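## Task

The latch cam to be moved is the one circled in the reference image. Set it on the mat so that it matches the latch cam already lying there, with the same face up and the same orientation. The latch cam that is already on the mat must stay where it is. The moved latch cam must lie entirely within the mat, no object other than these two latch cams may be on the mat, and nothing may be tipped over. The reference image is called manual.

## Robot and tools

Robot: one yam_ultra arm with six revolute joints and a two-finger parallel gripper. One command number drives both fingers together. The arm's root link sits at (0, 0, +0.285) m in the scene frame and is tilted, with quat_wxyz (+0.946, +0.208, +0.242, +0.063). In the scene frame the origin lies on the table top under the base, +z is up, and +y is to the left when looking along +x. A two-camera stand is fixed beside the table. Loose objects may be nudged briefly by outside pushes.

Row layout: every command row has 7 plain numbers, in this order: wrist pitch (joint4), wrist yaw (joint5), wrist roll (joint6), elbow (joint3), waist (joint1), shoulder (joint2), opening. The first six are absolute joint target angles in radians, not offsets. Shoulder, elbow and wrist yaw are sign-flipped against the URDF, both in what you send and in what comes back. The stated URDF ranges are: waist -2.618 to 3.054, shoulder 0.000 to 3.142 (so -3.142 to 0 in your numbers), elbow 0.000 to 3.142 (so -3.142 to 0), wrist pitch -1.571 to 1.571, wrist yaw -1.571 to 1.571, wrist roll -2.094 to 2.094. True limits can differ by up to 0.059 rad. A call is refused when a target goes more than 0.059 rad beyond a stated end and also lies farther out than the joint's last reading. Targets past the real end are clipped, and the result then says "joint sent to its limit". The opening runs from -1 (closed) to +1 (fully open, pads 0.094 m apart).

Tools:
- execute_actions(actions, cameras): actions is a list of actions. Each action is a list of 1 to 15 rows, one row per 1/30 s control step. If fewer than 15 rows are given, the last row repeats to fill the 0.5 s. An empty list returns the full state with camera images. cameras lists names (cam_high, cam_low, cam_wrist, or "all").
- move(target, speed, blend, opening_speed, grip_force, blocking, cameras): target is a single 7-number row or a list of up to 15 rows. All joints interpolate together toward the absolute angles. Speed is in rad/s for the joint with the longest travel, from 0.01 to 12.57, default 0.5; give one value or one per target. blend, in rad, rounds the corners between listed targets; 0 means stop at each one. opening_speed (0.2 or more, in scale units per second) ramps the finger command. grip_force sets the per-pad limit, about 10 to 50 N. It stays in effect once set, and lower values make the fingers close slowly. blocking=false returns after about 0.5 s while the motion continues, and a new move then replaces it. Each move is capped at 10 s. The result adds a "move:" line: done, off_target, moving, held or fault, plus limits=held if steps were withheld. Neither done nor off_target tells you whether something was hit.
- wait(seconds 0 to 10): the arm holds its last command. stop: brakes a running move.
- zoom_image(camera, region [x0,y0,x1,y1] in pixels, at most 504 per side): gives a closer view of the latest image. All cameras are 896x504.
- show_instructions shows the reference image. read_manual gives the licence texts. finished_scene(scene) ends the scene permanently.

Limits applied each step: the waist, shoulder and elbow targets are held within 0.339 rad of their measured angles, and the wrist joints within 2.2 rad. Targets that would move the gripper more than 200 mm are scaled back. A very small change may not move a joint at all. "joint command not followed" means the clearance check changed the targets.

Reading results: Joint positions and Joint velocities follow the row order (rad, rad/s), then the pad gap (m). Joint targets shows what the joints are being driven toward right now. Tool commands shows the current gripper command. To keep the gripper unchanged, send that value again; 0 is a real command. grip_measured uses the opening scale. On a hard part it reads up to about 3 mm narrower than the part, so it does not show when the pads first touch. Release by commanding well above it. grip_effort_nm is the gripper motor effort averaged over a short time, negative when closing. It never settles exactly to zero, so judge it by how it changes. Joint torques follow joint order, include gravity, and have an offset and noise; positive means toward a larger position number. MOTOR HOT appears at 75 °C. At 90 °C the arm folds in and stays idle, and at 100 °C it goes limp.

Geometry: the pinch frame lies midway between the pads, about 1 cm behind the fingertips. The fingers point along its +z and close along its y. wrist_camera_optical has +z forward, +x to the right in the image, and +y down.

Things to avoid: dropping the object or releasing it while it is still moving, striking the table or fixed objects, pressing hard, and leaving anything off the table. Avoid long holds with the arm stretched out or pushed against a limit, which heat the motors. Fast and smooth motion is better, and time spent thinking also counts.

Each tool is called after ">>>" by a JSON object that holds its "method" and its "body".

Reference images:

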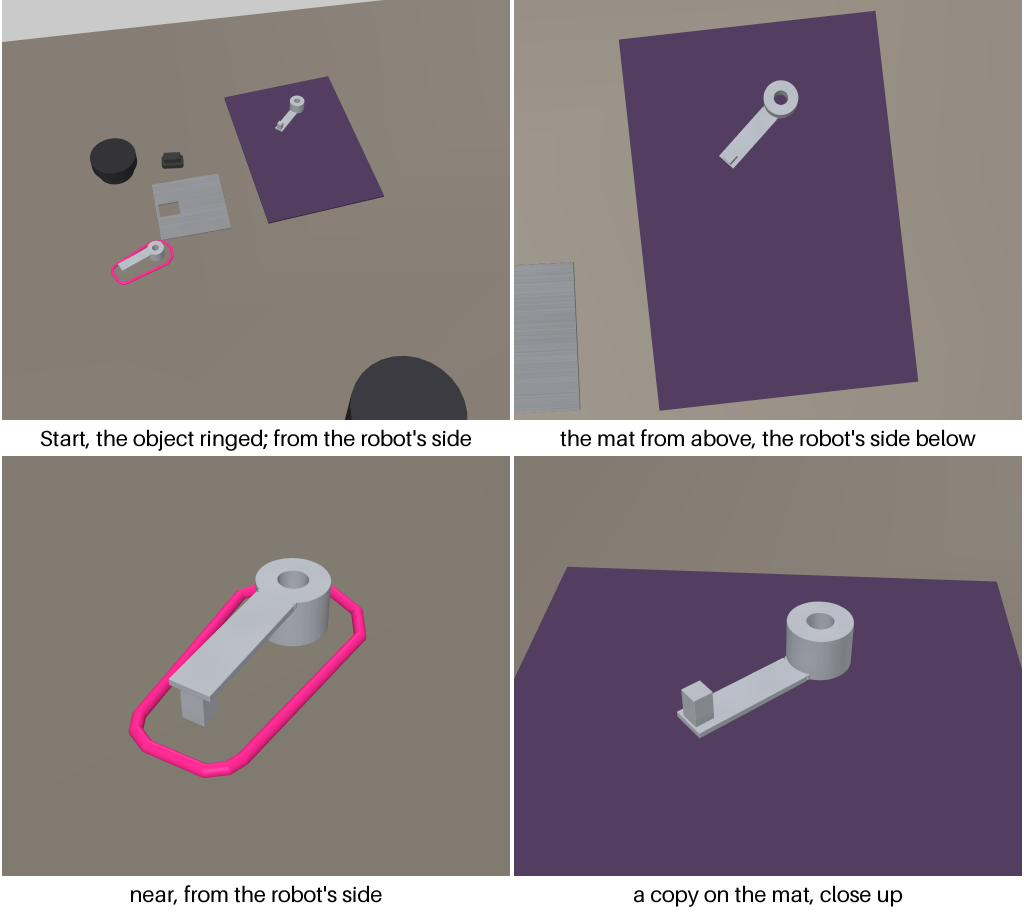

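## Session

>>> {"method": "execute_actions", "body": {"actions": []}}

Scene clock: 0.00 s.
grip_measured=+1.000 grip_effort_nm=n/a
Joint names: [wrist pitch, wrist yaw, wrist roll, elbow, waist, shoulder]
Joint positions: [0.191 -0.868 0.844 -0.57 -0.115 -1.733 0.094]
Joint velocities: within noise
Joint torques (N m): no reading
Heat: 33 °C.
Joint targets: [0.189 -0.879 0.846 -0.570 -0.112 -1.734]
Tool commands: gripper/opening=+1.0

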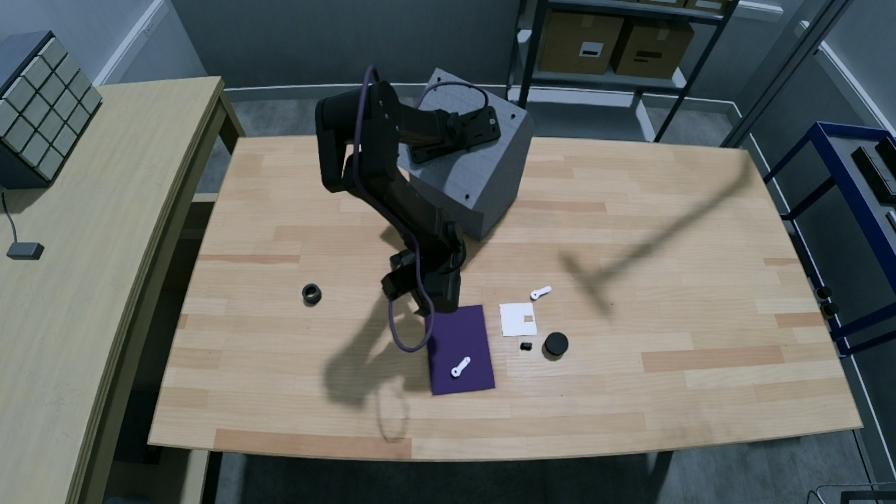

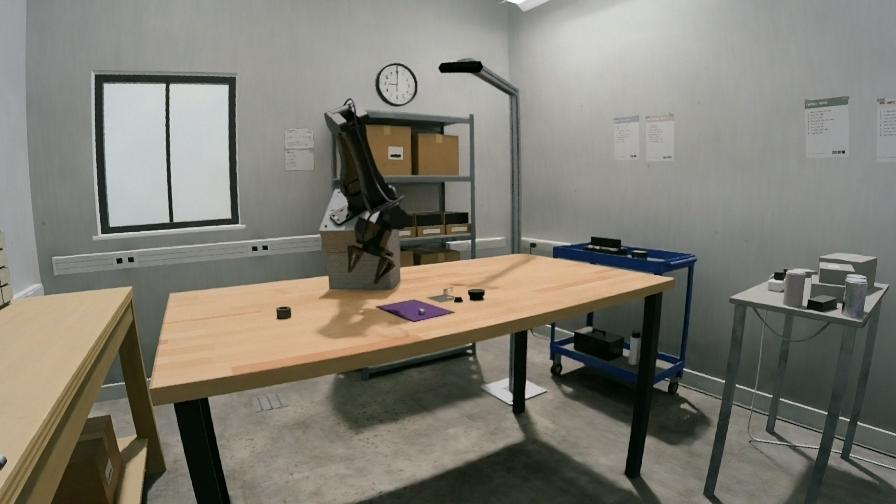

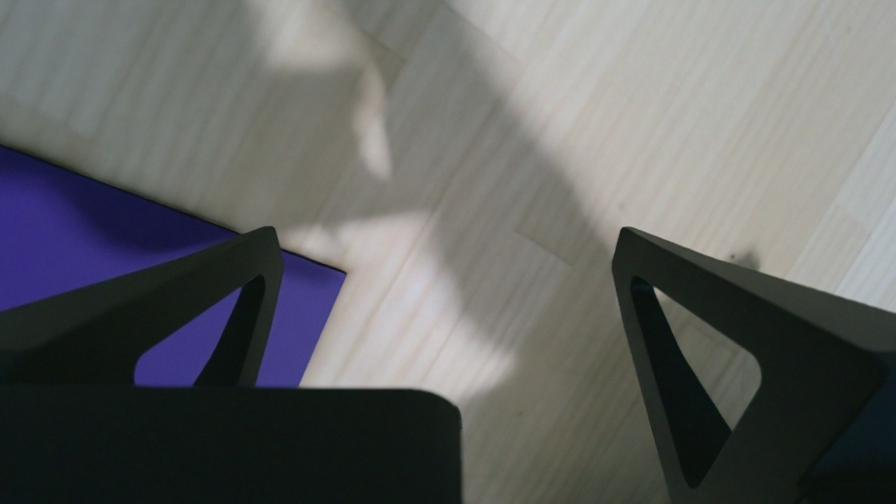

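>>> {"method": "move", "body": {"target": [-0.703,-0.863,0.072,-0.695,0.561,-0.583,-0.3], "speed": 1.5, "cameras": ["cam_wrist"]}}

>>> {"method": "zoom_image", "body": {"camera": "cam_high", "region": [420, 270, 600, 410]}}

Scene clock: 5.63 s.
grip_measured=-0.298 grip_effort_nm=-0.03
Joint names: [wrist pitch, wrist yaw, wrist roll, elbow, waist, shoulder]
Joint positions: [-0.683 -0.865 0.08 -0.677 0.55 -0.588 0.033]
Joint torques (N m): [0.97 0 -0.12 -7.94 0.72 0.47]
Heat: 33 °C.
Joint targets: [-0.703 -0.863 0.072 -0.695 0.561 -0.583]
move: done
Images, in order (width x height): cam_wrist 896x504.

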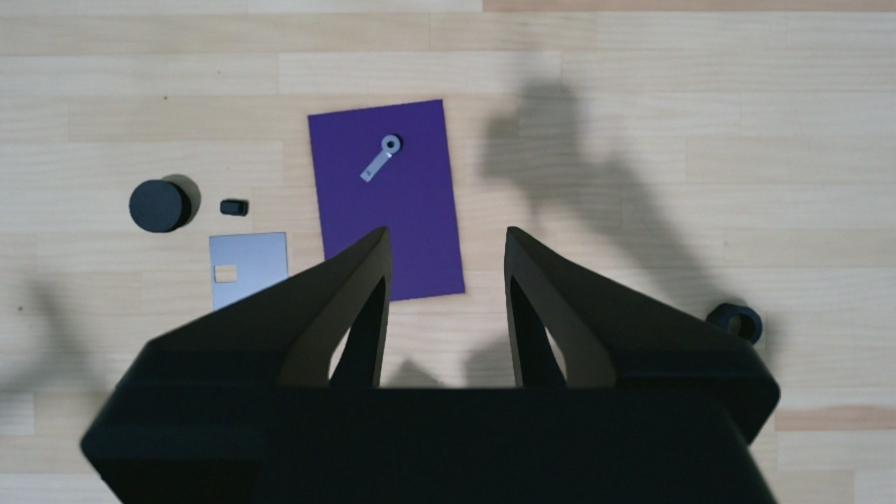

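This scene's latest camera images include none from cam_high. They are from: cam_wrist. cam_high's image comes with the result of a call that names it in "cameras".

>>> {"method": "move", "body": {"target": [0.292,-0.711,-0.148,-0.261,0.978,-1.457,-0.3], "speed": 1.3, "cameras": ["cam_wrist"]}}

>>> {"method": "zoom_image", "body": {"camera": "cam_wrist", "region": [340, 80, 640, 250]}}

Scene clock: 8.67 s.
grip_measured=-0.299 grip_effort_nm=-0.03
Joint names: [wrist pitch, wrist yaw, wrist roll, elbow, waist, shoulder]
Joint positions: [0.279 -0.721 -0.14 -0.27 0.961 -1.453 0.033]
Joint torques (N m): [1.35 0.13 -0.13 -3.84 4.45 2.24]
Heat: 33 °C.
Joint targets: [0.292 -0.711 -0.148 -0.261 0.978 -1.457]
move: done
Images, in order (width x height): cam_wrist 896x504.

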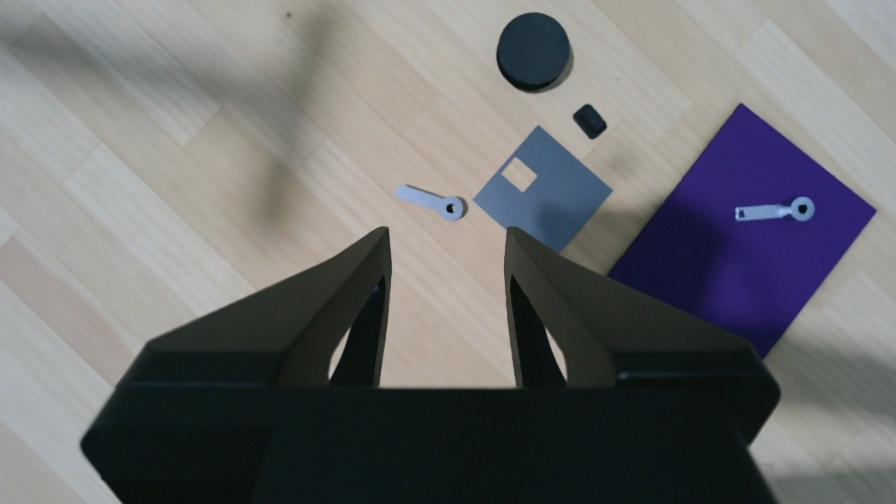

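Scaled by 1.680.

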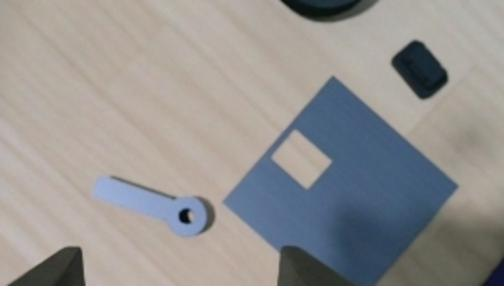

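>>> {"method": "move", "body": {"target": [-0.665,-1.018,-0.849,-1.340,0.803,-2.611,-0.3], "speed": 1.2, "cameras": ["cam_wrist"]}}

Scene clock: 12.87 s.
grip_measured=-0.299 grip_effort_nm=-0.03
Joint names: [wrist pitch, wrist yaw, wrist roll, elbow, waist, shoulder]
Joint positions: [-0.649 -1.011 -0.841 -1.327 0.809 -2.596 0.033]
Joint torques (N m): [-0.51 -0.2 -0.11 -3.67 7.32 7.6]
Heat: 33 °C.
Joint targets: [-0.665 -1.018 -0.849 -1.340 0.803 -2.611]
move: done
Images, in order (width x height): cam_wrist 896x504.

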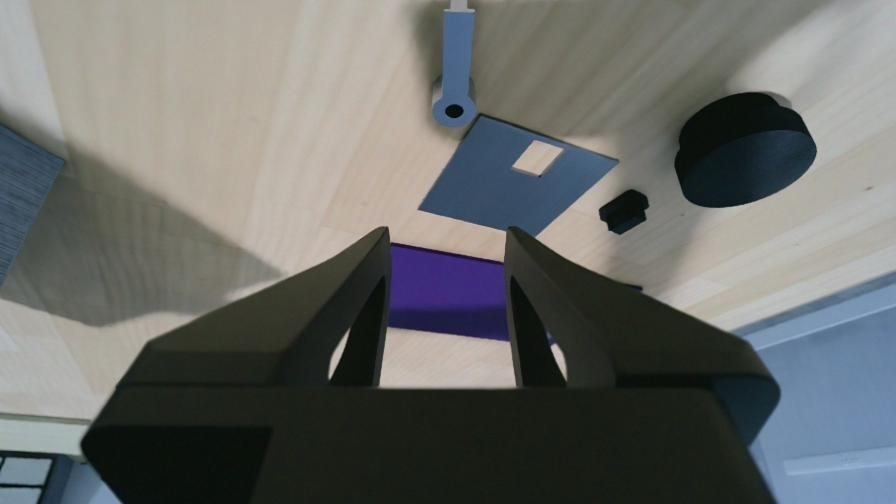

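>>> {"method": "move", "body": {"target": [-0.309,-1.052,-1.110,-1.400,0.659,-2.803,-0.3], "speed": 0.3, "cameras": ["cam_wrist"]}}

>>> {"method": "zoom_image", "body": {"camera": "cam_wrist", "region": [300, 100, 600, 400]}}

Scene clock: 15.63 s.
grip_measured=-0.299 grip_effort_nm=-0.03
Joint names: [wrist pitch, wrist yaw, wrist roll, elbow, waist, shoulder]
Joint positions: [-0.323 -1.046 -1.102 -1.389 0.665 -2.781 0.033]
Joint torques (N m): [-0.02 -0.26 -0.11 -2.44 7.46 7.27]
Heat: 33 °C.
Joint targets: [-0.309 -1.052 -1.110 -1.400 0.659 -2.803]
move: done
Images, in order (width x height): cam_wrist 896x504.

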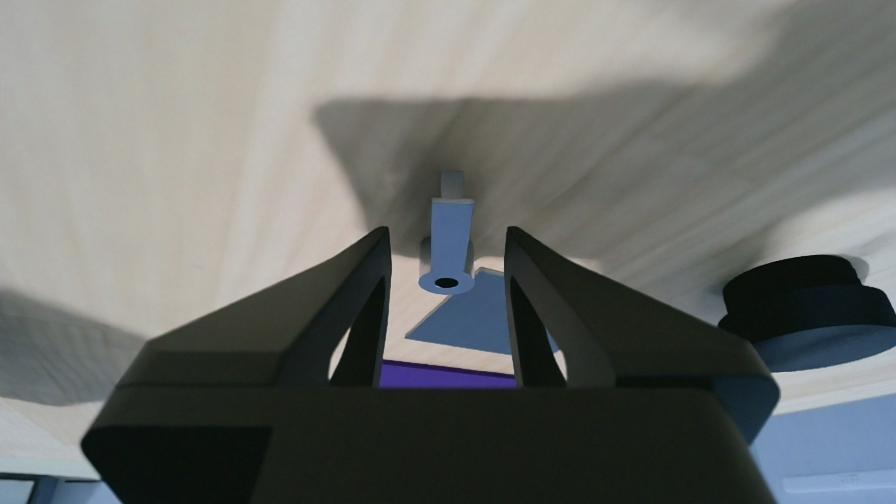

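Scaled by 1.680.

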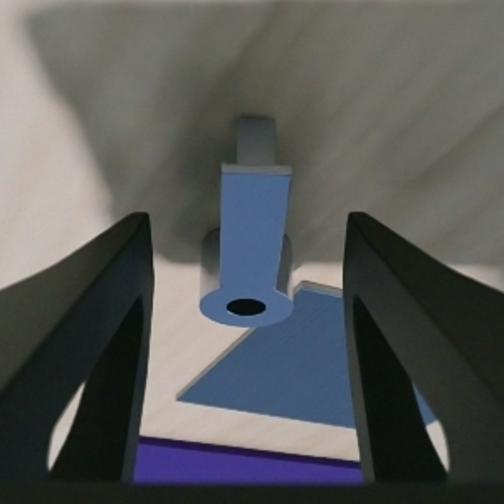

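>>> {"method": "move", "body": {"target": [-0.310,-1.052,-1.110,-1.433,0.667,-2.834,-0.3], "speed": 0.15, "cameras": ["cam_wrist"]}}

>>> {"method": "zoom_image", "body": {"camera": "cam_wrist", "region": [300, 100, 600, 400]}}

Scene clock: 18.53 s.
grip_measured=-0.299 grip_effort_nm=-0.03
Joint names: [wrist pitch, wrist yaw, wrist roll, elbow, waist, shoulder]
Joint positions: [-0.322 -1.046 -1.103 -1.422 0.665 -2.81 0.033]
Joint torques (N m): [-0.04 -0.24 -0.09 -2.43 8.2 7.09]
Heat: 33 °C.
Joint targets: [-0.310 -1.052 -1.110 -1.433 0.667 -2.834]
move: done
Images, in order (width x height): cam_wrist 896x504.

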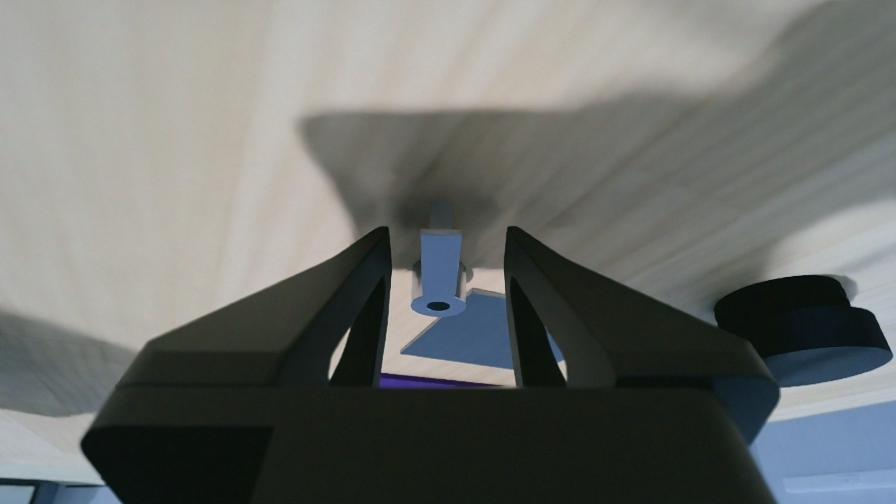

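Scaled by 1.680.

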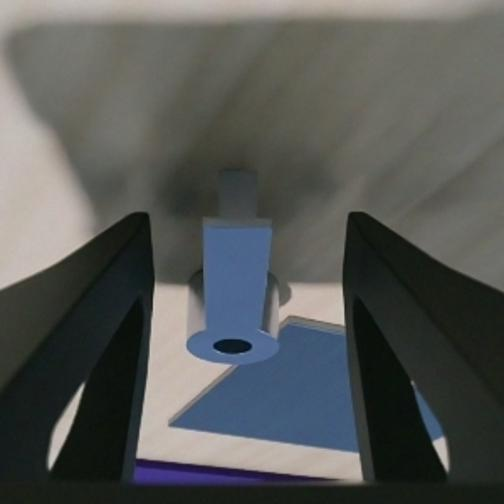

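>>> {"method": "move", "body": {"target": [[-0.310,-1.052,-1.110,-1.433,0.667,-2.834,-0.3],[-0.665,-1.018,-0.849,-1.340,0.803,-2.611,-0.95],[0.1,0.1,-0.5,-0.9,0.1,-1.75,-0.95],[1.337,1.295,-0.976,-0.733,-0.543,-2.405,-0.95]], "speed": [0.3,0.01,1.2,1.2], "cameras": ["cam_wrist"]}}

Scene clock: 35.53 s.
grip_measured=-0.299 grip_effort_nm=-0.03
Joint names: [wrist pitch, wrist yaw, wrist roll, elbow, waist, shoulder]
Joint positions: [-0.392 -1.046 -1.044 -1.416 0.674 -2.796 0.033]
Joint torques (N m): [-0.47 -0.15 0.04 -0.68 10.84 10.99]
Heat: 32 °C.
Joint targets: [-0.410 -1.042 -1.036 -1.407 0.705 -2.771]
Tool commands: gripper/opening=-0.3
move: off_target (path cut at 10 s); path passed 1 of 4 targets; target 2's new numbers were not sent; the wrist yaw is farthest, 2.341 rad from its target
Images, in order (width x height): cam_wrist 896x504.

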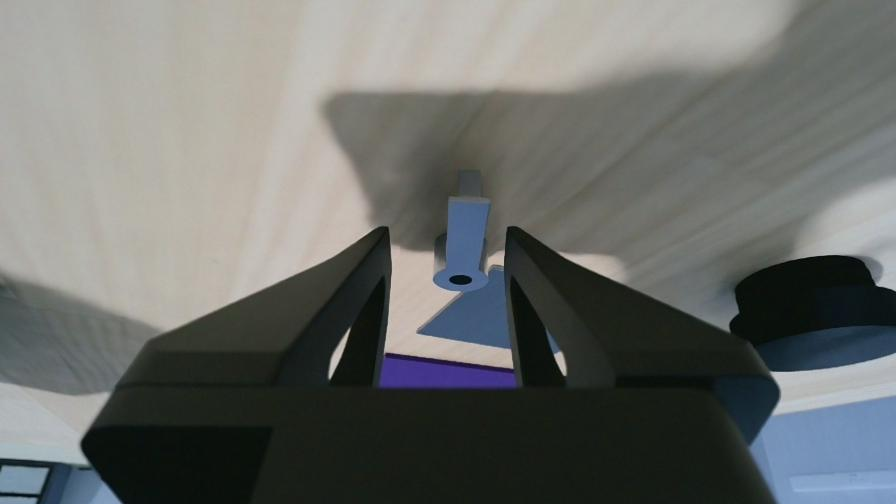

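>>> {"method": "move", "body": {"target": [[-0.310,-1.052,-1.110,-1.433,0.667,-2.834,-0.3],[-0.310,-1.052,-1.110,-1.433,0.667,-2.834,-0.95]], "speed": 0.2, "opening_speed": 0.7, "cameras": ["cam_wrist"]}}

>>> {"method": "move", "body": {"target": [[-0.665,-1.018,-0.849,-1.340,0.803,-2.611,-0.95],[0.1,0.1,-0.5,-0.9,0.1,-1.75,-0.95],[1.337,1.295,-0.976,-0.733,-0.543,-2.405,-0.95]], "speed": [0.5,1.2,1.2], "blend": [0.1,0.2,0], "cameras": ["cam_wrist","cam_low","cam_high"]}}

>>> {"method": "zoom_image", "body": {"camera": "cam_low", "region": [340, 230, 500, 330]}}

Scene clock: 38.53 s.
grip_measured=-0.806 grip_effort_nm=-0.96
Joint names: [wrist pitch, wrist yaw, wrist roll, elbow, waist, shoulder]
Joint positions: [-0.324 -1.046 -1.103 -1.424 0.674 -2.81 0.009]
Joint torques (N m): [-0.02 -0.24 -0.09 -2.43 7.5 7.13]
Heat: 32 °C.
Joint targets: [-0.310 -1.052 -1.110 -1.433 0.667 -2.834]
move: done
Images, in order (width x height): cam_wrist 896x504.

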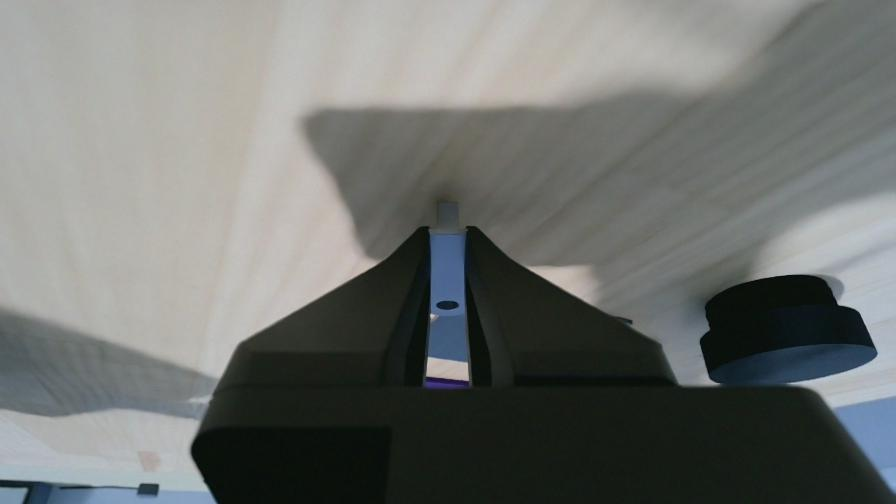

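Scene clock: 42.17 s.
grip_measured=-0.807 grip_effort_nm=-0.98
Joint names: [wrist pitch, wrist yaw, wrist roll, elbow, waist, shoulder]
Joint positions: [1.329 1.271 -0.968 -0.74 -0.543 -2.385 0.009]
Joint torques (N m): [1.18 0.6 -0.08 2.59 1.94 6.38]
Heat: 32 °C.
Joint targets: [1.337 1.295 -0.976 -0.733 -0.543 -2.405]
move: done

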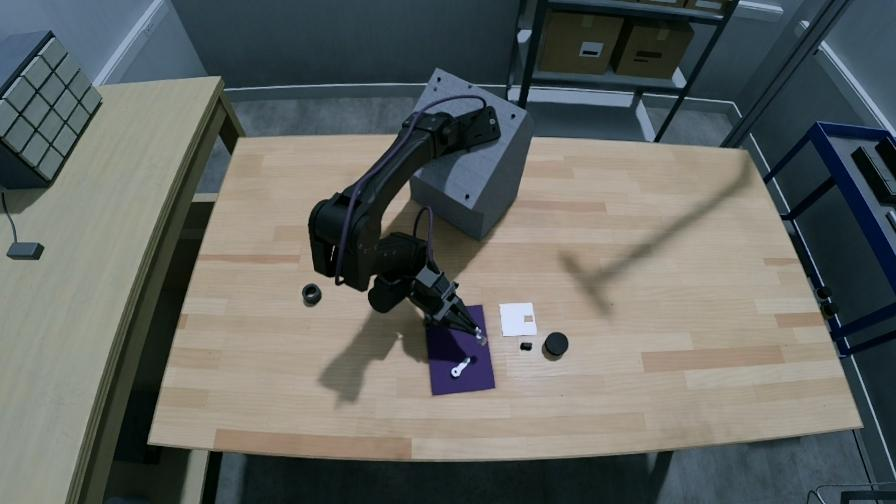

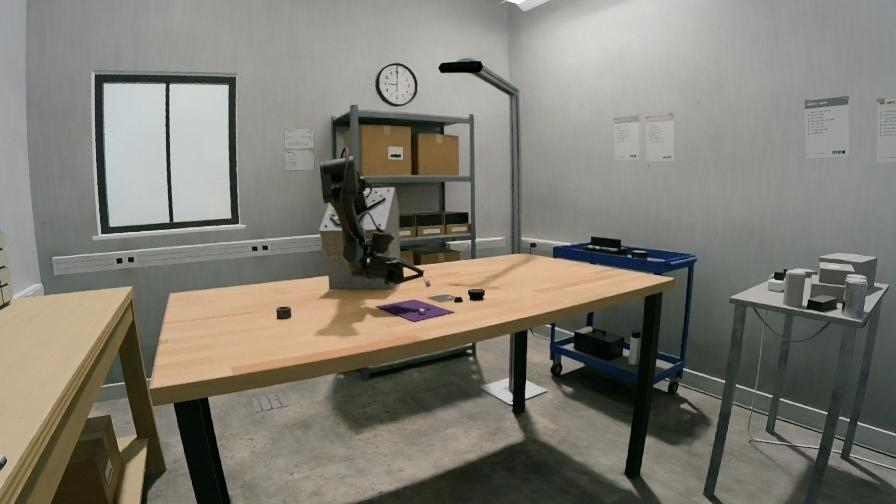

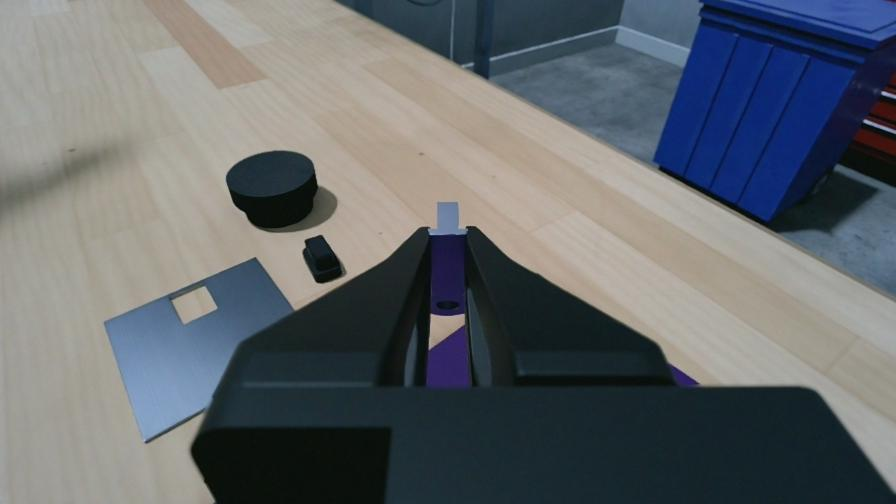

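Scaled by 3.150.

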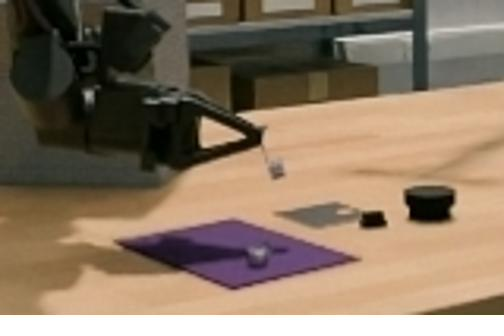

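>>> {"method": "move", "body": {"target": [1.296,1.317,-1.007,-0.963,-0.567,-2.623,-0.95], "speed": 0.35, "cameras": ["cam_wrist","cam_low"]}}

>>> {"method": "zoom_image", "body": {"camera": "cam_low", "region": [370, 250, 470, 330]}}

Scene clock: 44.00 s.
grip_measured=-0.807 grip_effort_nm=-0.98
Joint names: [wrist pitch, wrist yaw, wrist roll, elbow, waist, shoulder]
Joint positions: [1.318 1.293 -1 -0.955 -0.56 -2.601 0.009]
Joint torques (N m): [0.83 0.63 -0.12 1.32 1.42 6.23]
Heat: 32 °C.
Joint targets: [1.296 1.317 -1.007 -0.963 -0.567 -2.623]
move: done
Images, in order (width x height): cam_low 896x504, cam_wrist 896x504.

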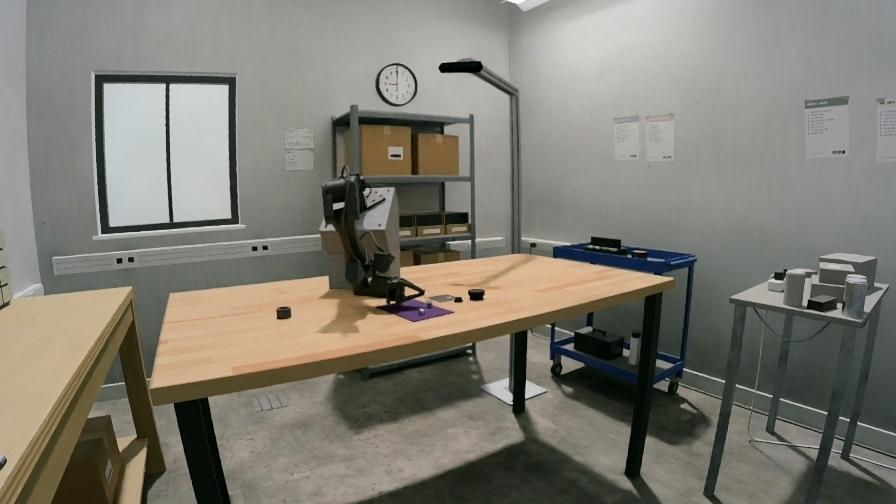

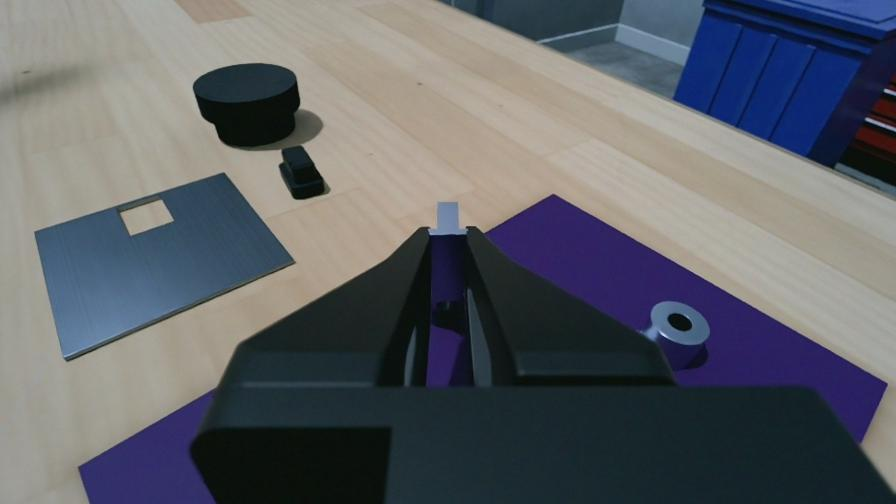

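Scaled by 5.040.

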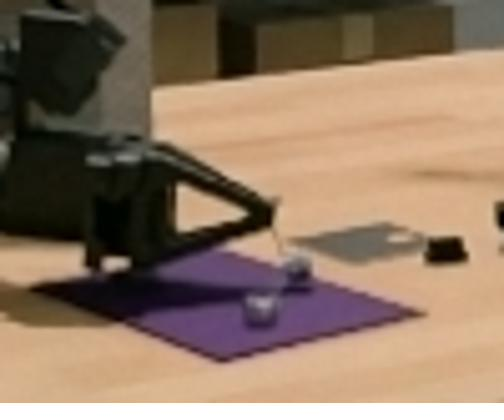

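>>> {"method": "move", "body": {"target": [1.292,1.319,-1.010,-0.986,-0.569,-2.645,-0.95], "speed": 0.12, "cameras": ["cam_wrist"]}}

>>> {"method": "zoom_image", "body": {"camera": "cam_wrist", "region": [350, 180, 550, 380]}}

>>> {"method": "move", "body": {"target": [1.289,1.320,-1.012,-1.001,-0.570,-2.660,-0.95], "speed": 0.12, "cameras": ["cam_wrist"]}}

>>> {"method": "zoom_image", "body": {"camera": "cam_wrist", "region": [350, 180, 550, 380]}}

Scene clock: 45.57 s.
grip_measured=-0.807 grip_effort_nm=-0.98
Joint names: [wrist pitch, wrist yaw, wrist roll, elbow, waist, shoulder]
Joint positions: [1.318 1.302 -1.003 -0.979 -0.56 -2.618 0.009]
Joint torques (N m): [0.81 0.58 -0.11 1.29 1.31 5.83]
Heat: 32 °C.
Joint targets: [1.292 1.319 -1.010 -0.986 -0.569 -2.645]
move: done
Images, in order (width x height): cam_wrist 896x504.

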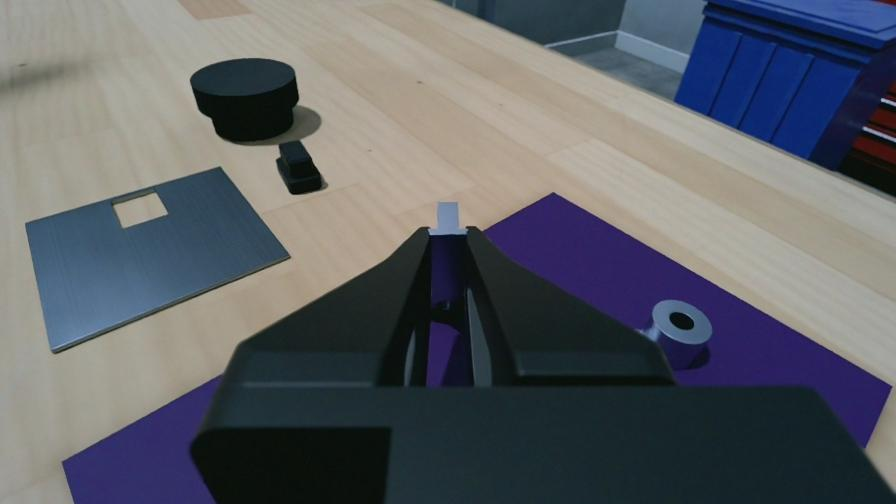

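Scaled by 2.520.

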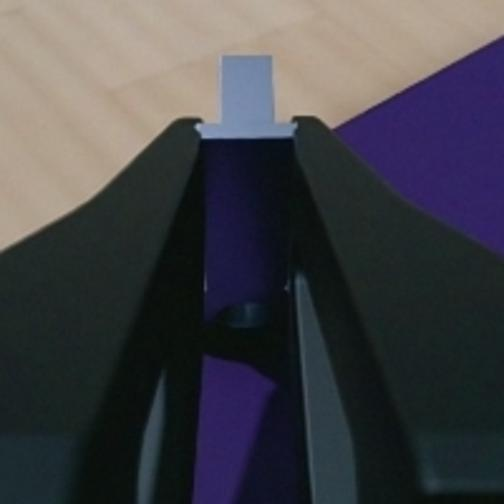

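Scene clock: 46.30 s.
grip_measured=-0.807 grip_effort_nm=-0.98
Joint names: [wrist pitch, wrist yaw, wrist roll, elbow, waist, shoulder]
Joint positions: [1.318 1.316 -1.006 -0.994 -0.56 -2.63 0.009]
Joint torques (N m): [0.75 0.48 -0.11 1.35 1.26 5.63]
Heat: 32 °C.
Joint targets: [1.289 1.320 -1.012 -1.001 -0.570 -2.660]
move: done
Images, in order (width x height): cam_wrist 896x504.

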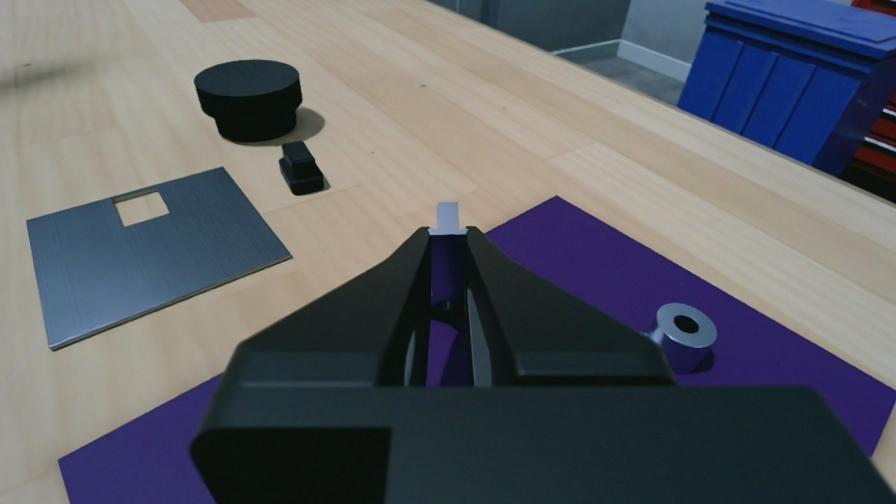

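Scaled by 2.520.

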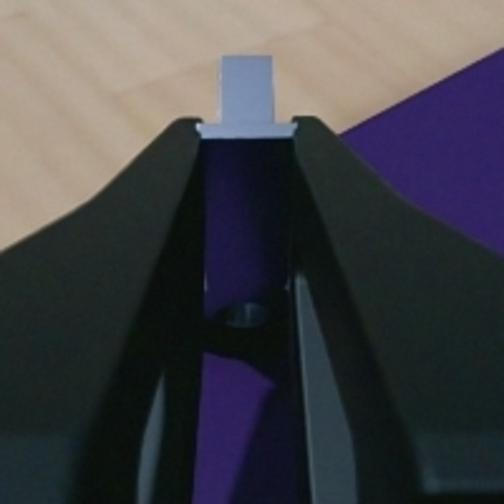

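>>> {"method": "move", "body": {"target": [1.289,1.320,-1.012,-0.998,-0.570,-2.656,0.3], "opening_speed": 0.8, "cameras": ["cam_wrist","cam_low"]}}

>>> {"method": "zoom_image", "body": {"camera": "cam_low", "region": [370, 250, 470, 330]}}

Scene clock: 48.67 s.
grip_measured=+0.298 grip_effort_nm=0.13
Joint names: [wrist pitch, wrist yaw, wrist roll, elbow, waist, shoulder]
Joint positions: [1.315 1.316 -1.006 -0.994 -0.56 -2.63 0.061]
Joint torques (N m): [0.78 0.46 -0.11 1.65 1.21 5.87]
Heat: 32 °C.
Joint targets: [1.289 1.320 -1.012 -0.998 -0.570 -2.656]
move: done
Images, in order (width x height): cam_low 896x504, cam_wrist 896x504.

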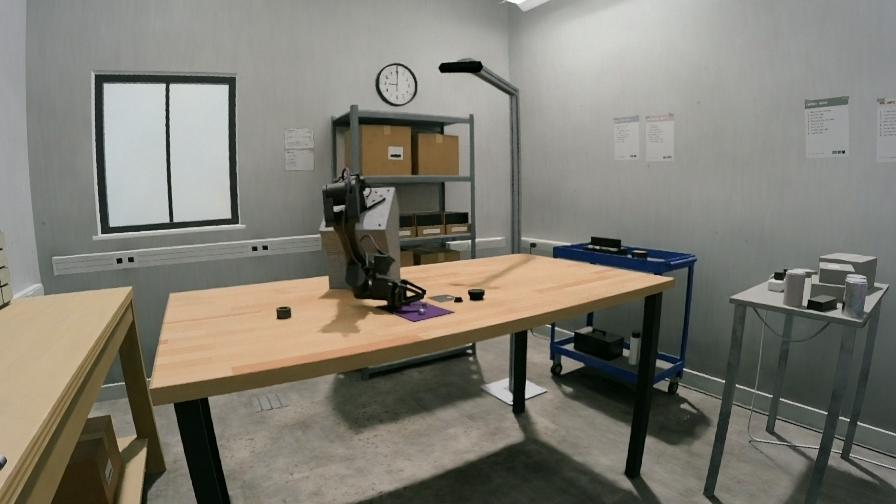

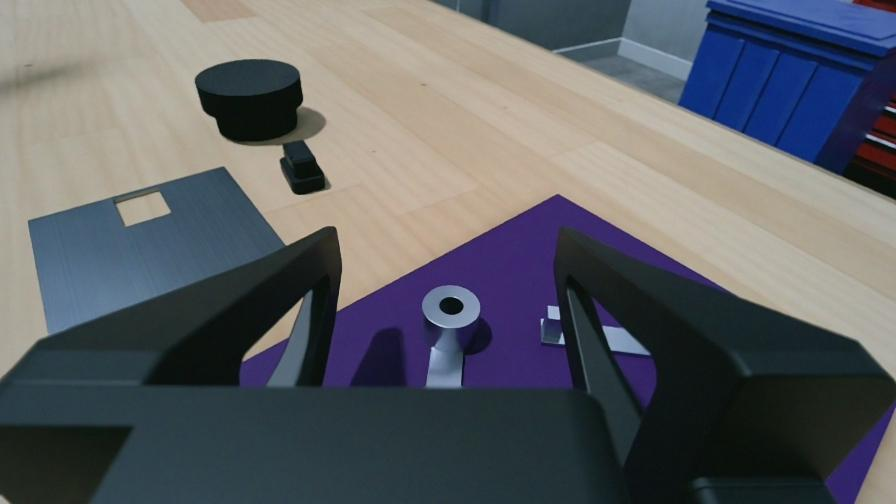

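Scaled by 5.040.

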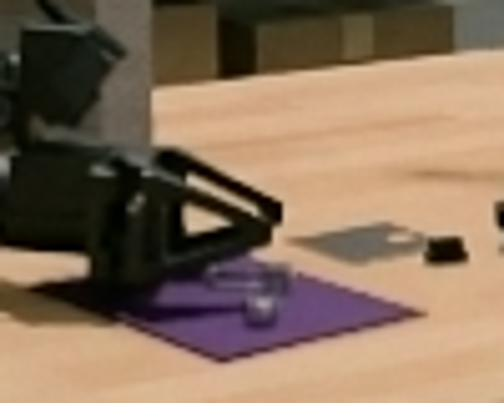

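>>> {"method": "move", "body": {"target": [[1.337,1.295,-0.976,-0.733,-0.543,-2.405,0.2],[-0.271,-0.505,-0.788,-1.002,0.151,-1.874,0]], "speed": [0.5,1.2], "blend": [0.03,0], "cameras": ["cam_wrist"]}}

Scene clock: 54.10 s.
grip_measured=+0.001 grip_effort_nm=-0.03
Joint names: [wrist pitch, wrist yaw, wrist roll, elbow, waist, shoulder]
Joint positions: [-0.254 -0.503 -0.795 -0.991 0.135 -1.892 0.047]
Joint torques (N m): [-0.05 -0.02 0.02 -3.79 6.12 9.96]
Heat: 31 °C.
Joint targets: [-0.271 -0.505 -0.788 -1.002 0.151 -1.874]
move: done
Images, in order (width x height): cam_wrist 896x504.

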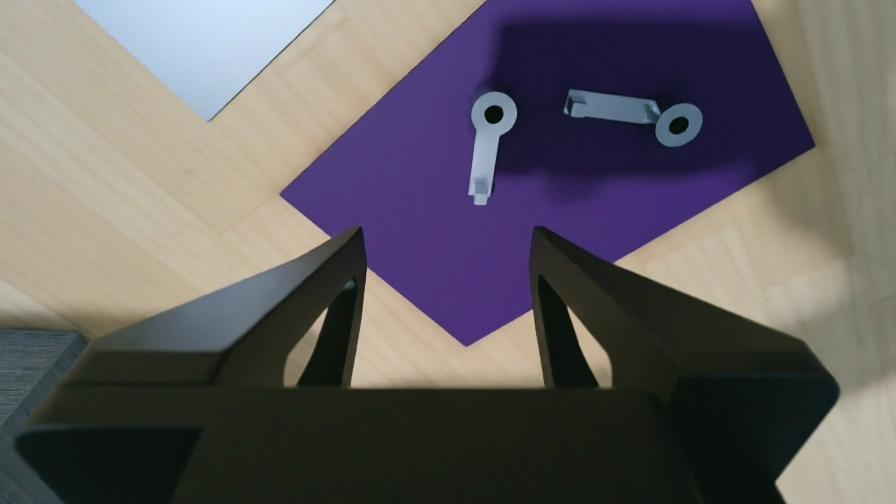

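>>> {"method": "move", "body": {"target": [-0.136,-0.463,-0.888,-1.117,0.053,-2.077,-0.36], "speed": 0.5, "cameras": ["cam_wrist"]}}

Scene clock: 57.13 s.
grip_measured=-0.358 grip_effort_nm=-0.03
Joint names: [wrist pitch, wrist yaw, wrist roll, elbow, waist, shoulder]
Joint positions: [-0.151 -0.477 -0.88 -1.105 0.055 -2.059 0.03]
Joint torques (N m): [0.32 0.11 -0.11 -3.47 4.93 7.86]
Heat: 31 °C.
Joint targets: [-0.136 -0.463 -0.888 -1.117 0.053 -2.077]
move: done
Images, in order (width x height): cam_wrist 896x504.

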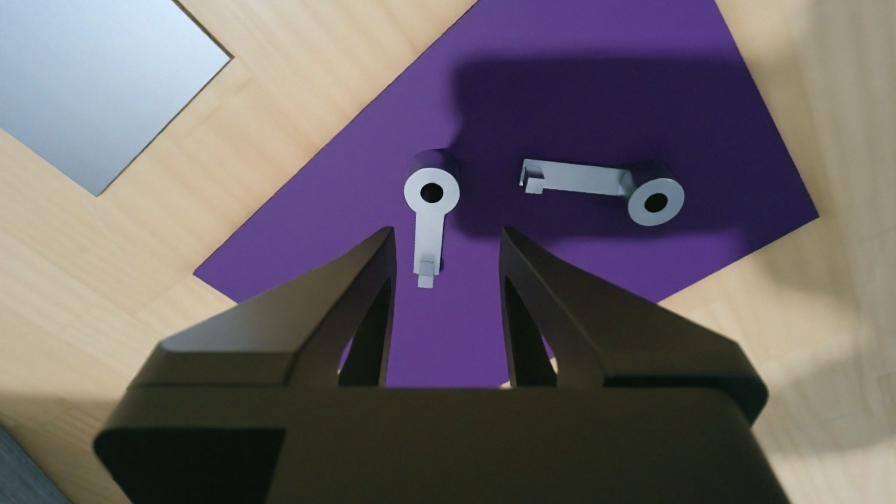

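>>> {"method": "move", "body": {"target": [-0.026,-0.446,-0.927,-1.161,0.021,-2.209,-0.36], "speed": 0.2, "cameras": ["cam_wrist"]}}

Scene clock: 59.10 s.
grip_measured=-0.358 grip_effort_nm=-0.03
Joint names: [wrist pitch, wrist yaw, wrist roll, elbow, waist, shoulder]
Joint positions: [-0.041 -0.46 -0.919 -1.149 0.028 -2.186 0.03]
Joint torques (N m): [0.37 0.12 -0.11 -3.06 4.72 7.72]
Heat: 31 °C.
Joint targets: [-0.026 -0.446 -0.927 -1.161 0.021 -2.209]
move: done
Images, in order (width x height): cam_wrist 896x504.

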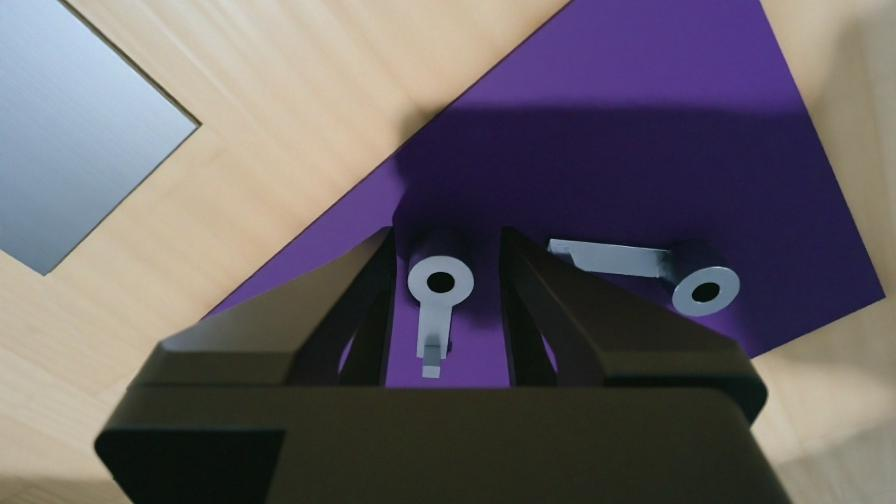

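>>> {"method": "move", "body": {"target": [[-0.026,-0.446,-0.927,-1.161,0.021,-2.209,-0.36],[-0.026,-0.446,-0.927,-1.161,0.021,-2.209,-0.8]], "opening_speed": 0.5}}

>>> {"method": "move", "body": {"target": [[-0.136,-0.463,-0.888,-1.117,0.053,-2.077,-0.8],[-0.089,-0.383,0.526,-1.009,-0.111,-1.951,-0.8],[0.011,-0.362,0.489,-1.063,-0.152,-2.088,-0.8]], "speed": [0.4,0.9,0.3], "blend": [0.03,0.02,0], "cameras": ["cam_wrist","cam_high"]}}

>>> {"method": "zoom_image", "body": {"camera": "cam_wrist", "region": [200, 120, 700, 400]}}

Scene clock: 64.20 s.
grip_measured=-0.638 grip_effort_nm=-0.97
Joint names: [wrist pitch, wrist yaw, wrist roll, elbow, waist, shoulder]
Joint positions: [-0.04 -0.459 -0.92 -1.149 0.028 -2.186 0.017]
Joint torques (N m): [0.36 0.1 -0.11 -3.04 4.75 7.77]
Heat: 31 °C.
Joint targets: [-0.026 -0.446 -0.927 -1.161 0.021 -2.209]
move: done

Scene clock: 67.37 s.
grip_measured=-0.638 grip_effort_nm=-0.98
Joint names: [wrist pitch, wrist yaw, wrist roll, elbow, waist, shoulder]
Joint positions: [-0.005 -0.367 0.494 -1.05 -0.146 -2.069 0.017]
Joint torques (N m): [0.41 0.05 -0.09 -2.93 3.49 7.87]
Heat: 31 °C.
Joint targets: [0.011 -0.362 0.489 -1.063 -0.152 -2.088]
move: done
Images, in order (width x height): cam_high 896x504, cam_wrist 896x504.

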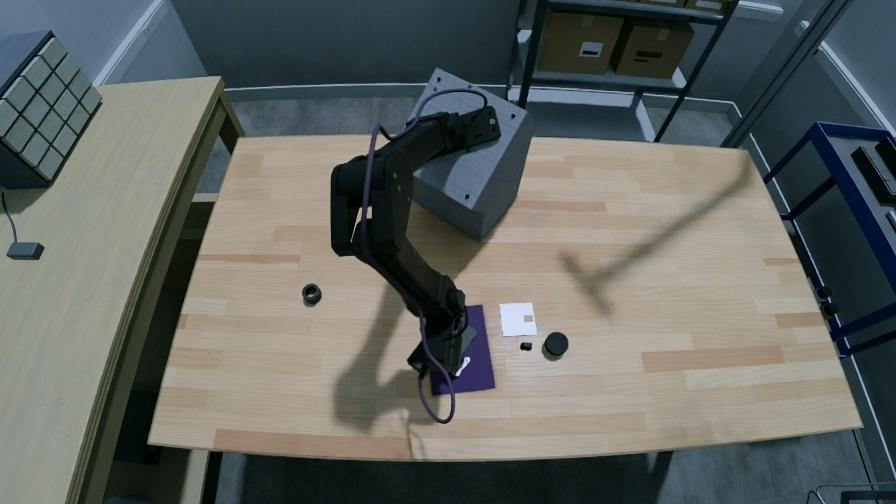

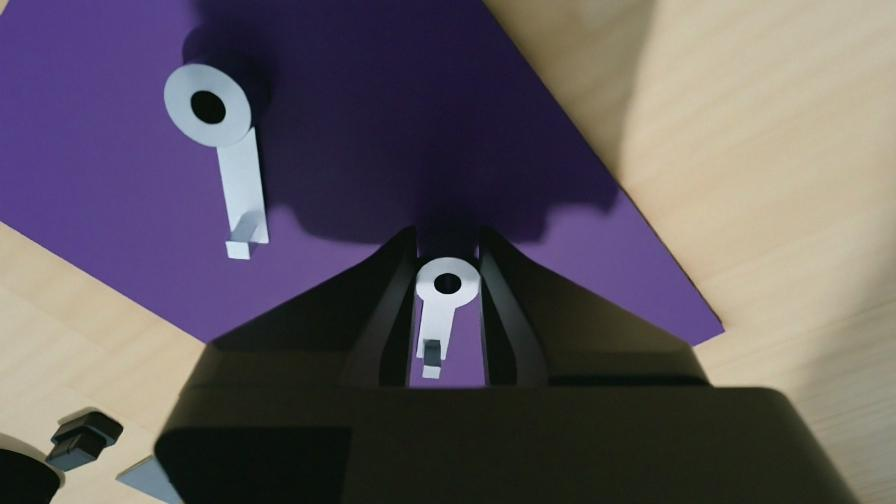

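Scaled by 1.008.

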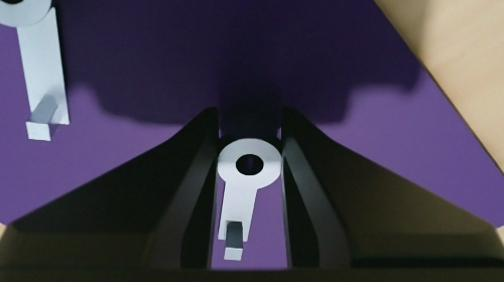

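>>> {"method": "move", "body": {"target": [[0.015,-0.362,0.549,-1.065,-0.152,-2.089,-0.8],[0.017,-0.362,0.549,-1.065,-0.152,-2.098,-0.8]], "speed": 0.15, "cameras": ["cam_wrist"]}}

Scene clock: 69.97 s.
grip_measured=-0.638 grip_effort_nm=-0.98
Joint names: [wrist pitch, wrist yaw, wrist roll, elbow, waist, shoulder]
Joint positions: [0 -0.366 0.542 -1.053 -0.146 -2.072 0.017]
Joint torques (N m): [0.39 0.05 0.05 -2.84 3.6 7.41]
Heat: 31 °C.
Joint targets: [0.017 -0.362 0.549 -1.065 -0.152 -2.098]
move: done
Images, in order (width x height): cam_wrist 896x504.

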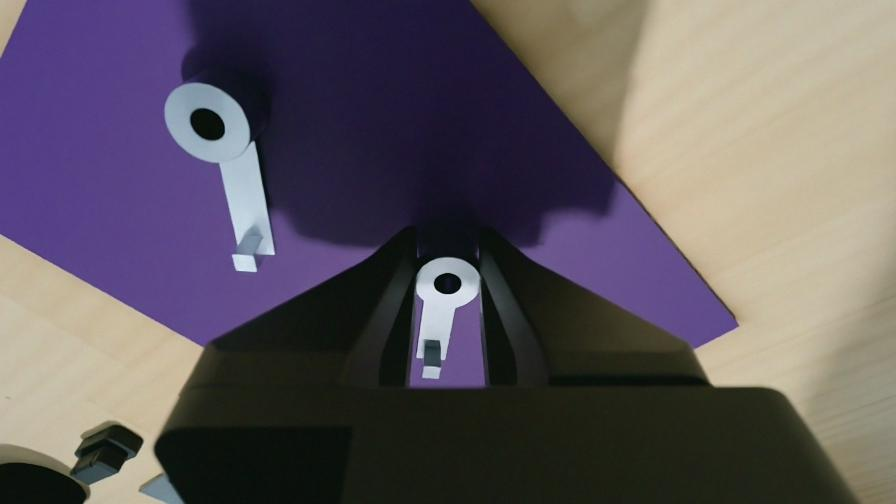

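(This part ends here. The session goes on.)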